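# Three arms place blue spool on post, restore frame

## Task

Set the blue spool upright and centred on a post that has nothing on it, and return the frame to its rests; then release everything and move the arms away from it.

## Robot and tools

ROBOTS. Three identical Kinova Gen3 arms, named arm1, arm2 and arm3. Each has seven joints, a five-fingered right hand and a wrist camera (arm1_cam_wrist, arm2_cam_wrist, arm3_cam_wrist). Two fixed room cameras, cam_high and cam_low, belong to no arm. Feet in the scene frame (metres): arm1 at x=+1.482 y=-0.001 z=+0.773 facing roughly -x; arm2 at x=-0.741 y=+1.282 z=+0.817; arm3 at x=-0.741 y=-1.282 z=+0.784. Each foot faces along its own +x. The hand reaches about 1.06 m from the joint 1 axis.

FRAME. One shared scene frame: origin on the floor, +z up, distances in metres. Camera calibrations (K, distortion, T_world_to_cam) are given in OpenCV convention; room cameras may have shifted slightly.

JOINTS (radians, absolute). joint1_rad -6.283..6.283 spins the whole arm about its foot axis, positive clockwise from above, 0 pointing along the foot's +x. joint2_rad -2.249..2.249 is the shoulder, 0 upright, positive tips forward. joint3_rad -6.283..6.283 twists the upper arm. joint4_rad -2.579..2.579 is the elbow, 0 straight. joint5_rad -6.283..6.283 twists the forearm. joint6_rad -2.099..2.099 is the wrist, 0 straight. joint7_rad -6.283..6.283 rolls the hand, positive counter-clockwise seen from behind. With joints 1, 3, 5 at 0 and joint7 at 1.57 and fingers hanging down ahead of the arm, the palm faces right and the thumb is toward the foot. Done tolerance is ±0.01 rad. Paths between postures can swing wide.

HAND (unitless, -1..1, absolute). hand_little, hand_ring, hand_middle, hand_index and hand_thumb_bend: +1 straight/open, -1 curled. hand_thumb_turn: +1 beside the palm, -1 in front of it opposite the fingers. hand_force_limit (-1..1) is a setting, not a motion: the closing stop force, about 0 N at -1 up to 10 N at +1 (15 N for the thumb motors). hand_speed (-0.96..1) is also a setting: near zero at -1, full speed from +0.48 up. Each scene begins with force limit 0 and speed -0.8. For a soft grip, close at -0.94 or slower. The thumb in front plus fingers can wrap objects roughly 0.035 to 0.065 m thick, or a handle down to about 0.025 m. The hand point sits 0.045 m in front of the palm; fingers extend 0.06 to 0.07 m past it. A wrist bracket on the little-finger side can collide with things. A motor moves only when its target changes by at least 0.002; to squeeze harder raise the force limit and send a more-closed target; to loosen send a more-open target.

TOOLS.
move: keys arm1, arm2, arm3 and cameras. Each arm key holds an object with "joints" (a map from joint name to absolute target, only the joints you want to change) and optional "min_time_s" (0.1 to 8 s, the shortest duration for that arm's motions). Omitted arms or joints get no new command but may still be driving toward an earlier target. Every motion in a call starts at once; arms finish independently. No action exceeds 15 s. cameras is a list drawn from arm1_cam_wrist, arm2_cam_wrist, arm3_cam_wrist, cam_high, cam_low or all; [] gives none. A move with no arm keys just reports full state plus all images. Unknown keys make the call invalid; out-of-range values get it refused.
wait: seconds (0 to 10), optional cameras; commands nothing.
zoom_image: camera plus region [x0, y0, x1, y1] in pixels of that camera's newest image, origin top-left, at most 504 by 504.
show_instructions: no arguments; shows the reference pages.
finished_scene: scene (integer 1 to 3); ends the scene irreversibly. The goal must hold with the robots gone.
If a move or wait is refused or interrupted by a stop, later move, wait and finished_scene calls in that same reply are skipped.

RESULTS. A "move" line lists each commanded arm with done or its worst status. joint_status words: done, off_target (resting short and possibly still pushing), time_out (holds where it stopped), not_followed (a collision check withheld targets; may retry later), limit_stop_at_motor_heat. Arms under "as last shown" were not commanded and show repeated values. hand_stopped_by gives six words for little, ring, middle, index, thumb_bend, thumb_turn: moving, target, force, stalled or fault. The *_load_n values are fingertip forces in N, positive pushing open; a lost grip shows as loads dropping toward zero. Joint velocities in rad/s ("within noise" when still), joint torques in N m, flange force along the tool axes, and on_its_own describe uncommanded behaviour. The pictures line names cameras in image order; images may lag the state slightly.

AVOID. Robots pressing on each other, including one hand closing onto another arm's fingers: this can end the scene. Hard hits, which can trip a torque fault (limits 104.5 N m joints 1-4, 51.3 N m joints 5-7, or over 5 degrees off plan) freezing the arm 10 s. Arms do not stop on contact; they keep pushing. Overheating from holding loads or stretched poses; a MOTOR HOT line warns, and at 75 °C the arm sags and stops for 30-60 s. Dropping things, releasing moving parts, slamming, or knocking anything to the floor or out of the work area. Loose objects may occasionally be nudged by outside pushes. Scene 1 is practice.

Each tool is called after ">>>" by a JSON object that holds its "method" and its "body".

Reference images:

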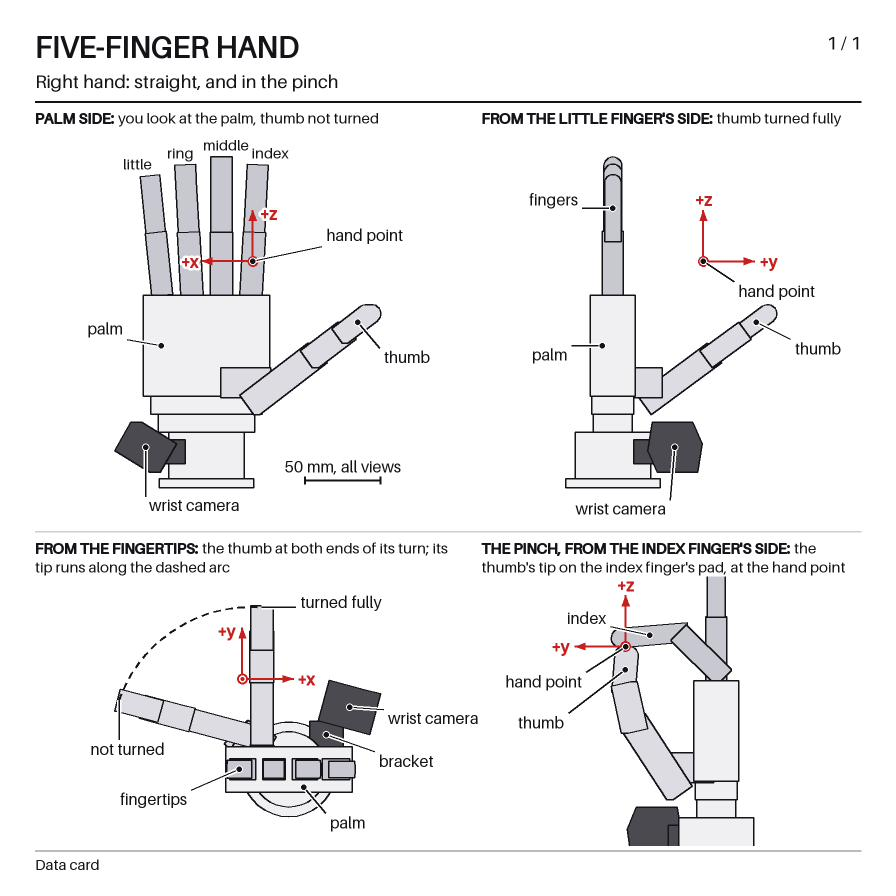

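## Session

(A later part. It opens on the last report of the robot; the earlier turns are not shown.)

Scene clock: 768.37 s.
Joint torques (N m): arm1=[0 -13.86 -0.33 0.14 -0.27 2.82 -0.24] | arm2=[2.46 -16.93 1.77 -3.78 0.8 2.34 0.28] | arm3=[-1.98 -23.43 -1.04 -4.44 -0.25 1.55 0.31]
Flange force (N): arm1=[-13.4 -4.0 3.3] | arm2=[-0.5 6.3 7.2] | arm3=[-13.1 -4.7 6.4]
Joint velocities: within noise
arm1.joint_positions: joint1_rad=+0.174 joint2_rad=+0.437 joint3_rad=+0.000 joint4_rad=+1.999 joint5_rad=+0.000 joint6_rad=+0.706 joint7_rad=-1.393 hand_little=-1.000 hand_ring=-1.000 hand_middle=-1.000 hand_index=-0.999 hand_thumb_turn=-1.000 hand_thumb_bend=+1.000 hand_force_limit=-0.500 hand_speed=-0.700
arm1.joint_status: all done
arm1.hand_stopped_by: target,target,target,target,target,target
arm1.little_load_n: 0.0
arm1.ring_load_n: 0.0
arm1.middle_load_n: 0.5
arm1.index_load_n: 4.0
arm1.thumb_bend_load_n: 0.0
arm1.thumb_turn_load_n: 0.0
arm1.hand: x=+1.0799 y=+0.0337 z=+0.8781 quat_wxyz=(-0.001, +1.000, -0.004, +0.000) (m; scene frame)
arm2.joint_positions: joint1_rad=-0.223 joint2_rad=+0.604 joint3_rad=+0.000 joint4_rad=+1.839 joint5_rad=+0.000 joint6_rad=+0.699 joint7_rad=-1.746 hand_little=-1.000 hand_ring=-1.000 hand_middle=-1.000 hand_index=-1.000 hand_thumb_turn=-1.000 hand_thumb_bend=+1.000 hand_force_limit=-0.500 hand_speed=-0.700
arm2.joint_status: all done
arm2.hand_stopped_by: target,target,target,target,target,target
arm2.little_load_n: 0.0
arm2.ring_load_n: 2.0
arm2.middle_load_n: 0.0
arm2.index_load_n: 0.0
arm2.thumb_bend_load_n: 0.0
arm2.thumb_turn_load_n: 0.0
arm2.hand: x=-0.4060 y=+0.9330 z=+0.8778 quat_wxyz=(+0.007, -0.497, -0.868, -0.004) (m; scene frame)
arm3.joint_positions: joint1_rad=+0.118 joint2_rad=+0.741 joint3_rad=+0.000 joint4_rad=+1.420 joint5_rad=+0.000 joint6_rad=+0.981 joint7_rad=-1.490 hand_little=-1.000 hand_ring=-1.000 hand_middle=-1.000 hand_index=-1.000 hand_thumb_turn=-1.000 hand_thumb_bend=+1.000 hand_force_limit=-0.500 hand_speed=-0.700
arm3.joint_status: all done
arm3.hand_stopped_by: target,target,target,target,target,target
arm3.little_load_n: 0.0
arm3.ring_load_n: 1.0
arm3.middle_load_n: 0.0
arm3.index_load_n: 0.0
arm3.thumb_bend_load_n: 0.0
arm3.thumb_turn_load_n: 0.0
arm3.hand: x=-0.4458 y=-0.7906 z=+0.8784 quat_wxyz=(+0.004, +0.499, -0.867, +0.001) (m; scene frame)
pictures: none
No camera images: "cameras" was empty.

>>> {"method": "move", "body": {"arm1": {"joints":{"joint1_rad":0.1869,"joint2_rad":0.4591,"joint4_rad":2.0212,"joint6_rad":0.6613,"joint7_rad":-1.3803},"min_time_s":2}, "arm2": {"joints":{"joint1_rad":-0.2352,"joint2_rad":0.6269,"joint4_rad":1.8534,"joint6_rad":0.6613,"joint7_rad":-1.7584},"min_time_s":2}, "arm3": {"joints":{"joint1_rad":0.1187,"joint2_rad":0.7696,"joint4_rad":1.4085,"joint6_rad":0.9635,"joint7_rad":-1.4888},"min_time_s":2}, "cameras": ["cam_high","cam_low"]}}

>>> {"method": "zoom_image", "body": {"camera": "cam_high", "region": [420, 200, 490, 270]}}

>>> {"method": "zoom_image", "body": {"camera": "cam_low", "region": [420, 210, 490, 280]}}

Scene clock: 780.70 s.
Joint torques (N m): arm1=[0.1 -13.91 -0.24 0.28 -0.21 2.68 -0.24] | arm2=[2.39 -17.16 1.67 -3.8 0.73 2.13 0.31] | arm3=[-2.06 -23.76 -1.14 -4.46 -0.25 1.5 0.3]
Flange force (N): arm1=[-12.9 -3.7 3.5] | arm2=[0.1 6.2 7.2] | arm3=[-12.8 -4.8 6.6]
move: arm1 done; arm2 done; arm3 done
Joint velocities: within noise
arm1.joint_positions: joint1_rad=+0.187 joint2_rad=+0.459 joint3_rad=+0.000 joint4_rad=+2.021 joint5_rad=+0.000 joint6_rad=+0.661 joint7_rad=-1.380 hand_little=-1.000 hand_ring=-1.000 hand_middle=-1.000 hand_index=-0.999 hand_thumb_turn=-1.000 hand_thumb_bend=+1.000 hand_force_limit=-0.500 hand_speed=-0.700
arm1.joint_status: all done
arm1.hand_stopped_by: target,target,target,target,target,target
arm1.little_load_n: 0.0
arm1.ring_load_n: 0.0
arm1.middle_load_n: 0.5
arm1.index_load_n: 4.0
arm1.thumb_bend_load_n: 0.0
arm1.thumb_turn_load_n: 0.0
arm1.hand: x=+1.0835 y=+0.0381 z=+0.8651 quat_wxyz=(-0.001, +1.000, -0.004, +0.000) (m; scene frame)
arm2.joint_positions: joint1_rad=-0.235 joint2_rad=+0.627 joint3_rad=+0.000 joint4_rad=+1.853 joint5_rad=+0.000 joint6_rad=+0.661 joint7_rad=-1.758 hand_little=-1.000 hand_ring=-1.000 hand_middle=-1.000 hand_index=-1.000 hand_thumb_turn=-1.000 hand_thumb_bend=+1.000 hand_force_limit=-0.500 hand_speed=-0.700
arm2.joint_status: all done
arm2.hand_stopped_by: target,target,target,target,target,target
arm2.little_load_n: 0.0
arm2.ring_load_n: 2.0
arm2.middle_load_n: 0.0
arm2.index_load_n: 0.0
arm2.thumb_bend_load_n: 0.0
arm2.thumb_turn_load_n: 0.0
arm2.hand: x=-0.4024 y=+0.9375 z=+0.8648 quat_wxyz=(+0.007, -0.497, -0.868, -0.004) (m; scene frame)
arm3.joint_positions: joint1_rad=+0.119 joint2_rad=+0.770 joint3_rad=+0.000 joint4_rad=+1.409 joint5_rad=+0.000 joint6_rad=+0.964 joint7_rad=-1.489 hand_little=-1.000 hand_ring=-1.000 hand_middle=-1.000 hand_index=-1.000 hand_thumb_turn=-1.000 hand_thumb_bend=+1.000 hand_force_limit=-0.500 hand_speed=-0.700
arm3.joint_status: all done
arm3.hand_stopped_by: target,target,target,target,target,target
arm3.little_load_n: 0.5
arm3.ring_load_n: 1.5
arm3.middle_load_n: 0.5
arm3.index_load_n: -0.5
arm3.thumb_bend_load_n: 0.0
arm3.thumb_turn_load_n: 0.0
arm3.hand: x=-0.4421 y=-0.7863 z=+0.8654 quat_wxyz=(+0.004, +0.499, -0.867, +0.001) (m; scene frame)
pictures: cam_high, cam_low

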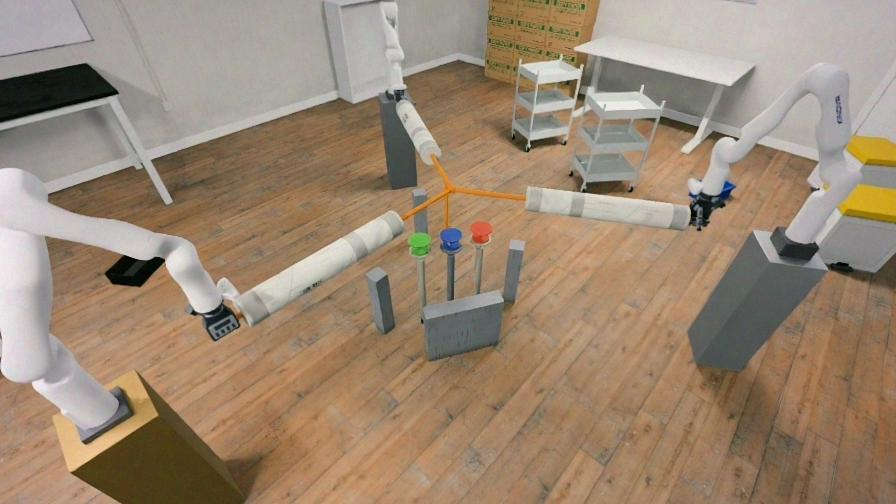

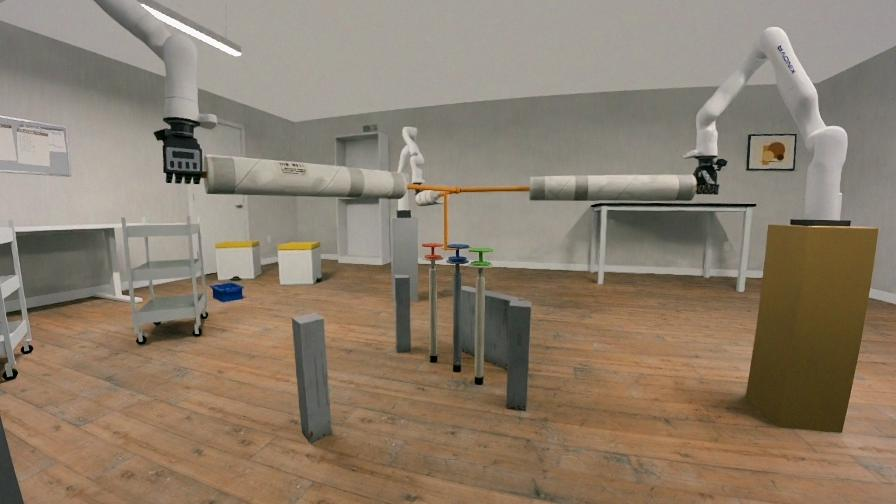

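Scaled by 7.200.

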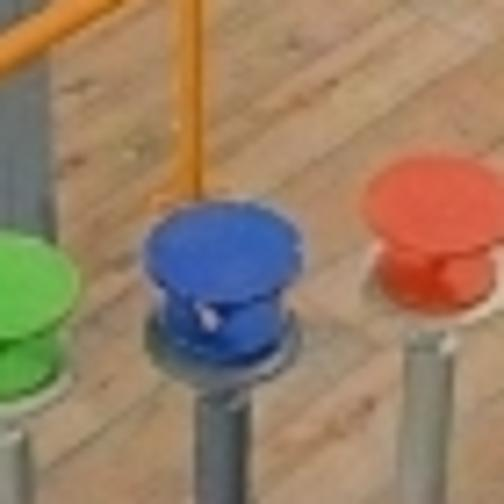

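Scaled by 7.200.

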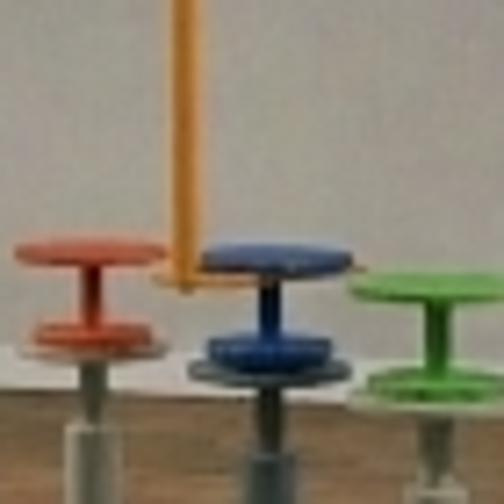

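>>> {"method": "move", "body": {"arm1": {"joints":{"joint1_rad":0.1869,"joint2_rad":0.4996,"joint4_rad":2.0405,"joint6_rad":0.6015,"joint7_rad":-1.3803},"min_time_s":3}, "arm2": {"joints":{"joint1_rad":-0.2351,"joint2_rad":0.6651,"joint4_rad":1.8647,"joint6_rad":0.6118,"joint7_rad":-1.7583},"min_time_s":3}, "arm3": {"joints":{"joint1_rad":0.1187,"joint2_rad":0.7968,"joint4_rad":1.4246,"joint6_rad":0.9202,"joint7_rad":-1.4888},"min_time_s":3}, "cameras": ["cam_high","cam_low"]}}

>>> {"method": "zoom_image", "body": {"camera": "cam_high", "region": [420, 200, 490, 270]}}

>>> {"method": "zoom_image", "body": {"camera": "cam_low", "region": [420, 210, 490, 280]}}

Scene clock: 800.60 s.
Joint torques (N m): arm1=[0.04 -13.92 -0.33 0.83 -0.28 2.59 -0.25] | arm2=[2.27 -17.07 1.67 -3.17 0.7 2.15 0.28] | arm3=[-1.86 -23.67 -1 -4.08 -0.15 1.42 0.32]
Flange force (N): arm1=[-12.9 -3.8 3.2] | arm2=[-0.2 5.9 6.5] | arm3=[-12.9 -4.5 6.5]
move: arm1 done; arm2 done; arm3 done
Joint velocities: within noise
arm1.joint_positions: joint1_rad=+0.187 joint2_rad=+0.500 joint3_rad=+0.000 joint4_rad=+2.041 joint5_rad=+0.000 joint6_rad=+0.602 joint7_rad=-1.380 hand_little=-1.000 hand_ring=-1.000 hand_middle=-1.000 hand_index=-0.999 hand_thumb_turn=-1.000 hand_thumb_bend=+1.000 hand_force_limit=-0.500 hand_speed=-0.700
arm1.joint_status: all done
arm1.hand_stopped_by: target,target,target,target,target,target
arm1.little_load_n: 0.0
arm1.ring_load_n: 0.0
arm1.middle_load_n: 0.0
arm1.index_load_n: 4.0
arm1.thumb_bend_load_n: -0.5
arm1.thumb_turn_load_n: 0.0
arm1.hand: x=+1.0836 y=+0.0381 z=+0.8461 quat_wxyz=(-0.001, +1.000, -0.004, +0.000) (m; scene frame)
arm2.joint_positions: joint1_rad=-0.235 joint2_rad=+0.665 joint3_rad=+0.000 joint4_rad=+1.865 joint5_rad=+0.000 joint6_rad=+0.612 joint7_rad=-1.758 hand_little=-1.000 hand_ring=-1.000 hand_middle=-1.000 hand_index=-1.000 hand_thumb_turn=-1.000 hand_thumb_bend=+1.000 hand_force_limit=-0.500 hand_speed=-0.700
arm2.joint_status: all done
arm2.hand_stopped_by: target,target,target,target,target,target
arm2.little_load_n: 0.0
arm2.ring_load_n: 2.0
arm2.middle_load_n: 0.0
arm2.index_load_n: 0.0
arm2.thumb_bend_load_n: 0.0
arm2.thumb_turn_load_n: 0.0
arm2.hand: x=-0.4024 y=+0.9375 z=+0.8459 quat_wxyz=(+0.007, -0.497, -0.868, -0.004) (m; scene frame)
arm3.joint_positions: joint1_rad=+0.119 joint2_rad=+0.797 joint3_rad=+0.000 joint4_rad=+1.425 joint5_rad=+0.000 joint6_rad=+0.920 joint7_rad=-1.489 hand_little=-1.000 hand_ring=-1.000 hand_middle=-1.000 hand_index=-1.000 hand_thumb_turn=-1.000 hand_thumb_bend=+1.000 hand_force_limit=-0.500 hand_speed=-0.700
arm3.joint_status: all done
arm3.hand_stopped_by: target,target,target,target,target,target
arm3.little_load_n: 0.0
arm3.ring_load_n: 1.0
arm3.middle_load_n: 0.0
arm3.index_load_n: 0.5
arm3.thumb_bend_load_n: 0.0
arm3.thumb_turn_load_n: 0.0
arm3.hand: x=-0.4421 y=-0.7863 z=+0.8463 quat_wxyz=(+0.004, +0.499, -0.867, +0.001) (m; scene frame)
pictures: cam_high, cam_low

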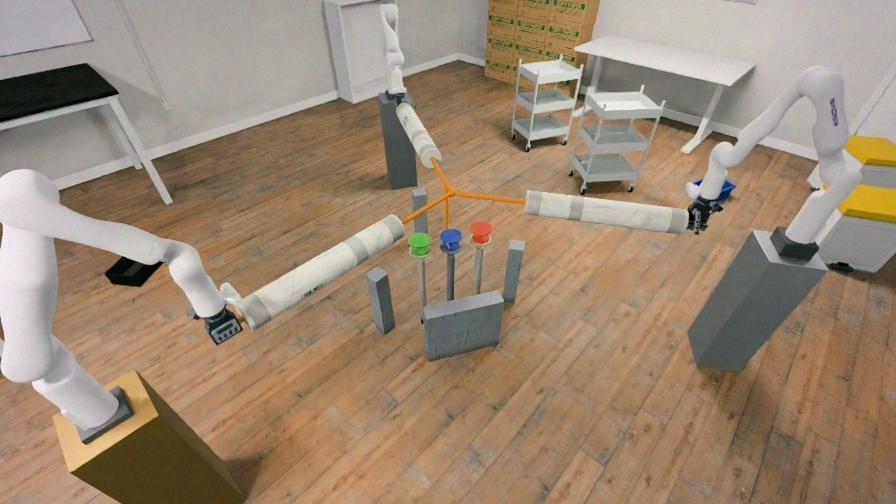

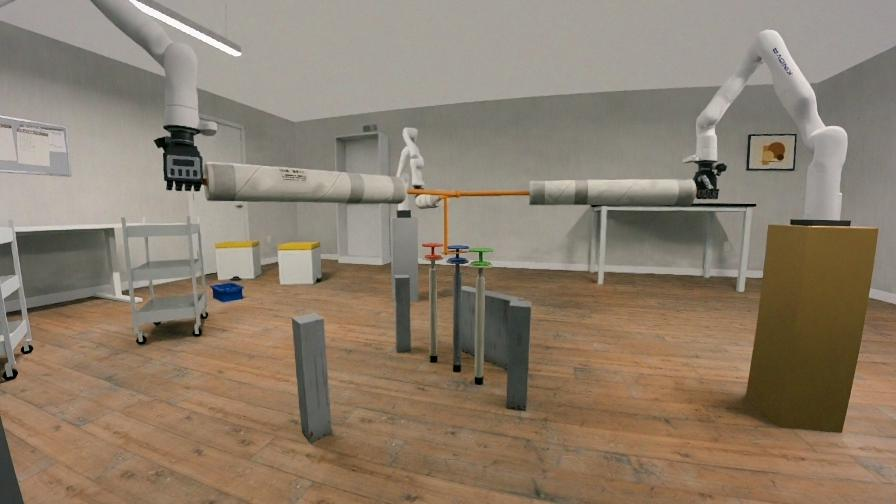

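Scaled by 7.200.

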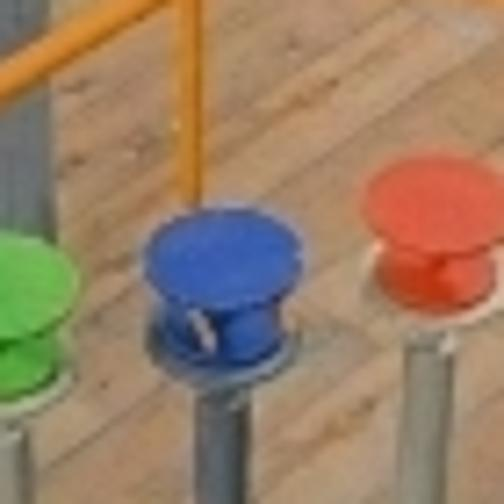

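Scaled by 7.200.

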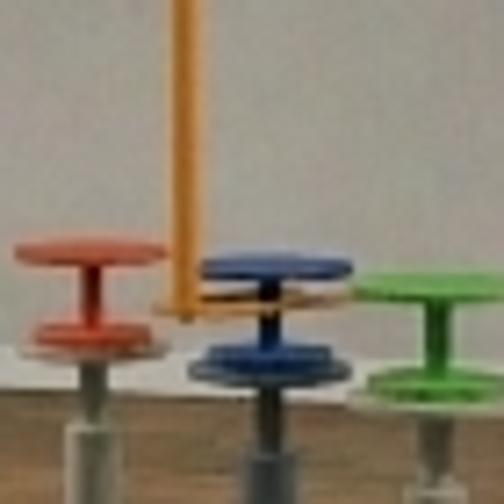

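>>> {"method": "move", "body": {"arm1": {"joints":{"joint1_rad":0.0118,"joint2_rad":0.5392,"joint4_rad":1.9559,"joint6_rad":0.6465,"joint7_rad":-1.5554},"min_time_s":3.5}, "arm2": {"joints":{"joint1_rad":-0.0841,"joint2_rad":0.7134,"joint4_rad":1.7450,"joint6_rad":0.6832,"joint7_rad":-1.6073},"min_time_s":3.5}, "arm3": {"joints":{"joint1_rad":0.1317,"joint2_rad":0.6662,"joint4_rad":1.7144,"joint6_rad":0.7610,"joint7_rad":-1.4758},"min_time_s":3.5}, "cameras": ["cam_high","cam_low"]}}

>>> {"method": "zoom_image", "body": {"camera": "cam_low", "region": [420, 210, 490, 280]}}

>>> {"method": "move", "body": {"arm1": {"joints":{"joint1_rad":-0.1368,"joint2_rad":0.5977,"joint4_rad":1.8295,"joint6_rad":0.7144,"joint7_rad":-1.7040},"min_time_s":3}, "arm2": {"joints":{"joint1_rad":0.0454,"joint2_rad":0.7797,"joint4_rad":1.5854,"joint6_rad":0.7765,"joint7_rad":-1.4778},"min_time_s":3}, "arm3": {"joints":{"joint1_rad":0.1498,"joint2_rad":0.5507,"joint4_rad":1.9718,"joint6_rad":0.6191,"joint7_rad":-1.4577},"min_time_s":3}, "cameras": ["cam_high","cam_low"]}}

>>> {"method": "zoom_image", "body": {"camera": "cam_low", "region": [420, 210, 490, 280]}}

>>> {"method": "zoom_image", "body": {"camera": "cam_high", "region": [400, 190, 490, 280]}}

Scene clock: 838.80 s.
Joint torques (N m): arm1=[-0.93 -15.2 -1.35 -0.41 -0.74 2.19 -0.33] | arm2=[3.01 -18.46 2.33 -4.07 0.96 2.02 0.25] | arm3=[-1.52 -21.02 -0.68 -3.84 0.02 0.93 0.27]
Flange force (N): arm1=[-11.7 -4.0 3.2] | arm2=[-0.3 6.8 6.4] | arm3=[-9.9 -4.1 7.2]
move: arm1 done; arm2 done; arm3 done
Joint velocities: within noise
arm1.joint_positions: joint1_rad=+0.012 joint2_rad=+0.539 joint3_rad=+0.000 joint4_rad=+1.956 joint5_rad=+0.000 joint6_rad=+0.646 joint7_rad=-1.555 hand_little=-1.000 hand_ring=-1.000 hand_middle=-1.000 hand_index=-0.999 hand_thumb_turn=-1.000 hand_thumb_bend=+1.000 hand_force_limit=-0.500 hand_speed=-0.700
arm1.joint_status: all done
arm1.hand_stopped_by: target,target,target,target,target,target
arm1.little_load_n: 0.0
arm1.ring_load_n: 0.0
arm1.middle_load_n: 0.0
arm1.index_load_n: 4.0
arm1.thumb_bend_load_n: 0.0
arm1.thumb_turn_load_n: 0.0
arm1.hand: x=+1.0460 y=-0.0268 z=+0.8460 quat_wxyz=(-0.001, +1.000, -0.004, +0.000) (m; scene frame)
arm2.joint_positions: joint1_rad=-0.084 joint2_rad=+0.713 joint3_rad=+0.000 joint4_rad=+1.745 joint5_rad=+0.000 joint6_rad=+0.683 joint7_rad=-1.607 hand_little=-1.000 hand_ring=-1.000 hand_middle=-1.000 hand_index=-1.000 hand_thumb_turn=-1.000 hand_thumb_bend=+1.000 hand_force_limit=-0.500 hand_speed=-0.700
arm2.joint_status: all done
arm2.hand_stopped_by: target,target,target,target,target,target
arm2.little_load_n: 0.0
arm2.ring_load_n: 2.0
arm2.middle_load_n: 0.5
arm2.index_load_n: 0.0
arm2.thumb_bend_load_n: 0.0
arm2.thumb_turn_load_n: 0.0
arm2.hand: x=-0.4398 y=+0.8724 z=+0.8459 quat_wxyz=(+0.007, -0.497, -0.868, -0.004) (m; scene frame)
arm3.joint_positions: joint1_rad=+0.132 joint2_rad=+0.666 joint3_rad=+0.000 joint4_rad=+1.714 joint5_rad=+0.000 joint6_rad=+0.761 joint7_rad=-1.476 hand_little=-1.000 hand_ring=-1.000 hand_middle=-1.000 hand_index=-1.000 hand_thumb_turn=-1.000 hand_thumb_bend=+1.000 hand_force_limit=-0.500 hand_speed=-0.700
arm3.joint_status: all done
arm3.hand_stopped_by: target,target,target,target,target,target
arm3.little_load_n: 0.0
arm3.ring_load_n: 1.0
arm3.middle_load_n: 0.0
arm3.index_load_n: 0.0
arm3.thumb_bend_load_n: 0.0
arm3.thumb_turn_load_n: 0.0
arm3.hand: x=-0.4796 y=-0.8511 z=+0.8462 quat_wxyz=(+0.004, +0.499, -0.867, +0.001) (m; scene frame)
pictures: cam_high, cam_low

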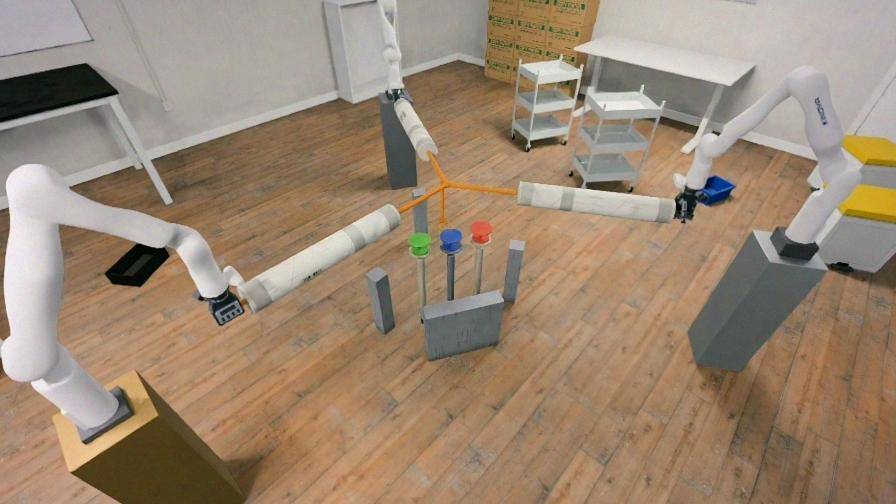

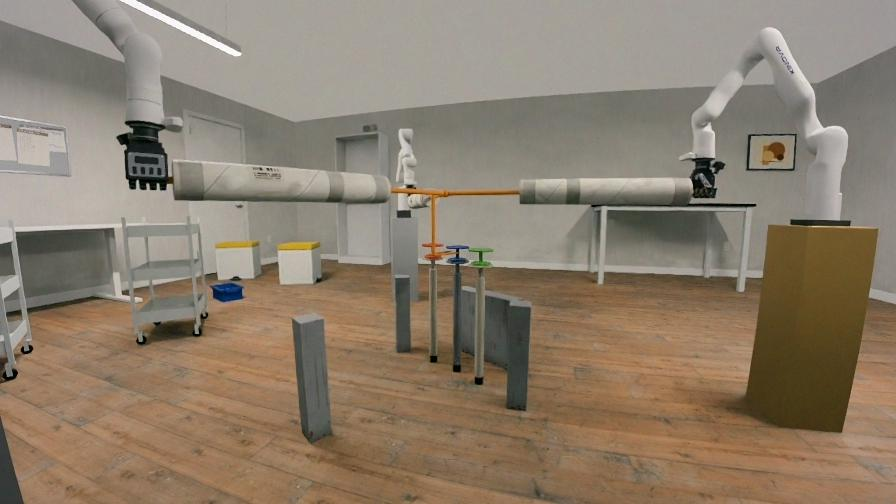

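Scaled by 7.200.

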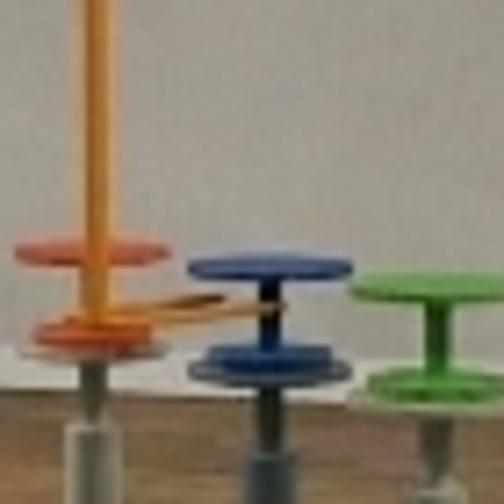

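Scene clock: 842.10 s.
Joint torques (N m): arm1=[-1.05 -17.09 -1.41 -2.37 -0.86 1.49 -0.4] | arm2=[2.78 -20.27 2.11 -5.53 0.81 1.69 0.22] | arm3=[-1.15 -18.04 -0.34 -2.62 0.24 1.02 0.31]
Flange force (N): arm1=[-9.6 -2.5 3.2] | arm2=[1.0 5.9 6.2] | arm3=[-9.3 -3.8 8.2]
move: arm1 done; arm2 done; arm3 done
Joint velocities: within noise
arm1.joint_positions: joint1_rad=-0.137 joint2_rad=+0.598 joint3_rad=+0.000 joint4_rad=+1.830 joint5_rad=+0.000 joint6_rad=+0.714 joint7_rad=-1.704 hand_little=-1.000 hand_ring=-1.000 hand_middle=-1.000 hand_index=-0.999 hand_thumb_turn=-1.000 hand_thumb_bend=+1.000 hand_force_limit=-0.500 hand_speed=-0.700
arm1.joint_status: all done
arm1.hand_stopped_by: target,target,target,target,target,target
arm1.little_load_n: 0.0
arm1.ring_load_n: 0.5
arm1.middle_load_n: 0.5
arm1.index_load_n: 4.0
arm1.thumb_bend_load_n: 0.0
arm1.thumb_turn_load_n: 0.0
arm1.hand: x=+1.0084 y=-0.0917 z=+0.8460 quat_wxyz=(-0.001, +1.000, -0.004, +0.000) (m; scene frame)
arm2.joint_positions: joint1_rad=+0.045 joint2_rad=+0.780 joint3_rad=+0.000 joint4_rad=+1.585 joint5_rad=+0.000 joint6_rad=+0.777 joint7_rad=-1.478 hand_little=-1.000 hand_ring=-1.000 hand_middle=-1.000 hand_index=-1.000 hand_thumb_turn=-1.000 hand_thumb_bend=+1.000 hand_force_limit=-0.500 hand_speed=-0.700
arm2.joint_status: all done
arm2.hand_stopped_by: target,target,target,target,target,target
arm2.little_load_n: 0.0
arm2.ring_load_n: 1.5
arm2.middle_load_n: 0.0
arm2.index_load_n: 0.0
arm2.thumb_bend_load_n: 0.0
arm2.thumb_turn_load_n: 0.0
arm2.hand: x=-0.4772 y=+0.8074 z=+0.8460 quat_wxyz=(+0.007, -0.497, -0.868, -0.004) (m; scene frame)
arm3.joint_positions: joint1_rad=+0.150 joint2_rad=+0.551 joint3_rad=+0.000 joint4_rad=+1.972 joint5_rad=+0.000 joint6_rad=+0.619 joint7_rad=-1.458 hand_little=-1.000 hand_ring=-1.000 hand_middle=-1.000 hand_index=-1.000 hand_thumb_turn=-1.000 hand_thumb_bend=+1.000 hand_force_limit=-0.500 hand_speed=-0.700
arm3.joint_status: all done
arm3.hand_stopped_by: target,target,target,target,target,target
arm3.little_load_n: 0.0
arm3.ring_load_n: 1.0
arm3.middle_load_n: 0.0
arm3.index_load_n: 0.0
arm3.thumb_bend_load_n: 0.0
arm3.thumb_turn_load_n: 0.0
arm3.hand: x=-0.5171 y=-0.9161 z=+0.8462 quat_wxyz=(+0.004, +0.499, -0.867, +0.001) (m; scene frame)
pictures: cam_high, cam_low

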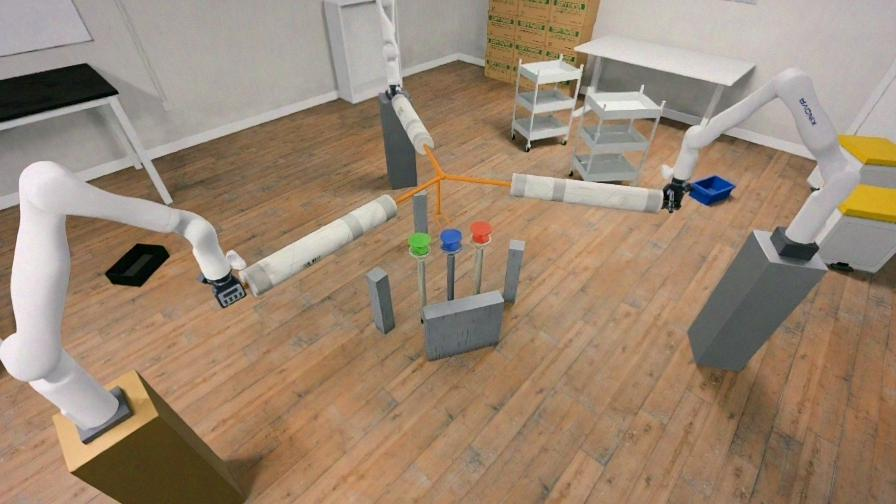

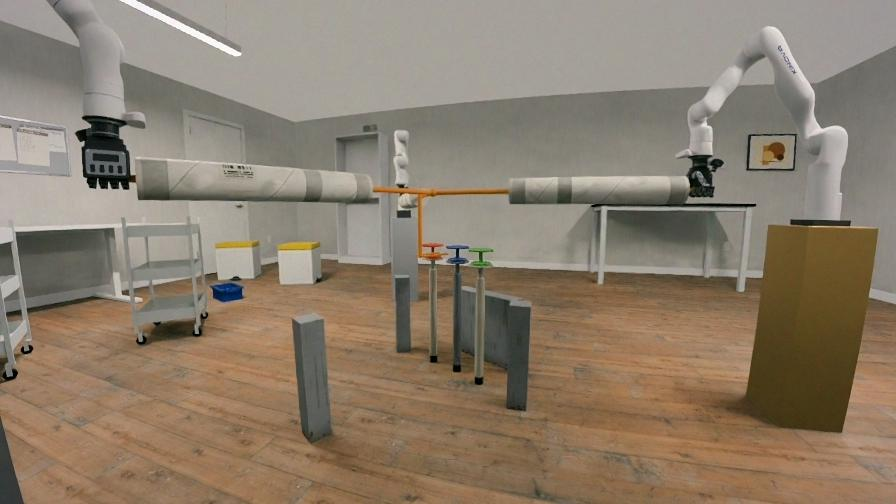

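Scaled by 7.200.

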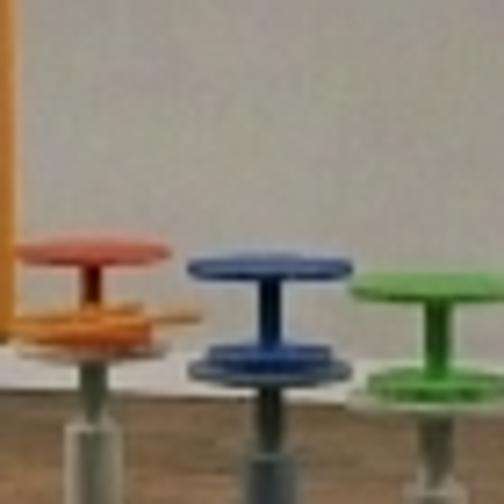

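Scaled by 5.600.

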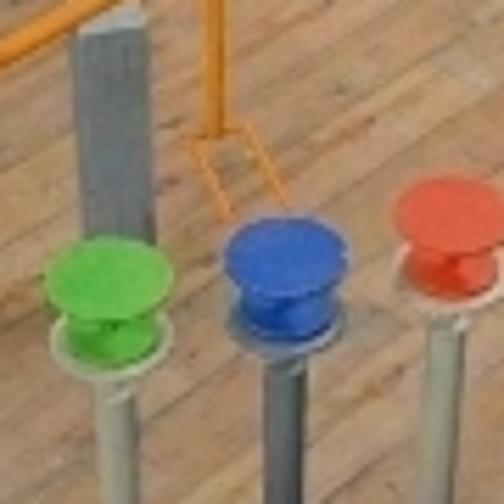

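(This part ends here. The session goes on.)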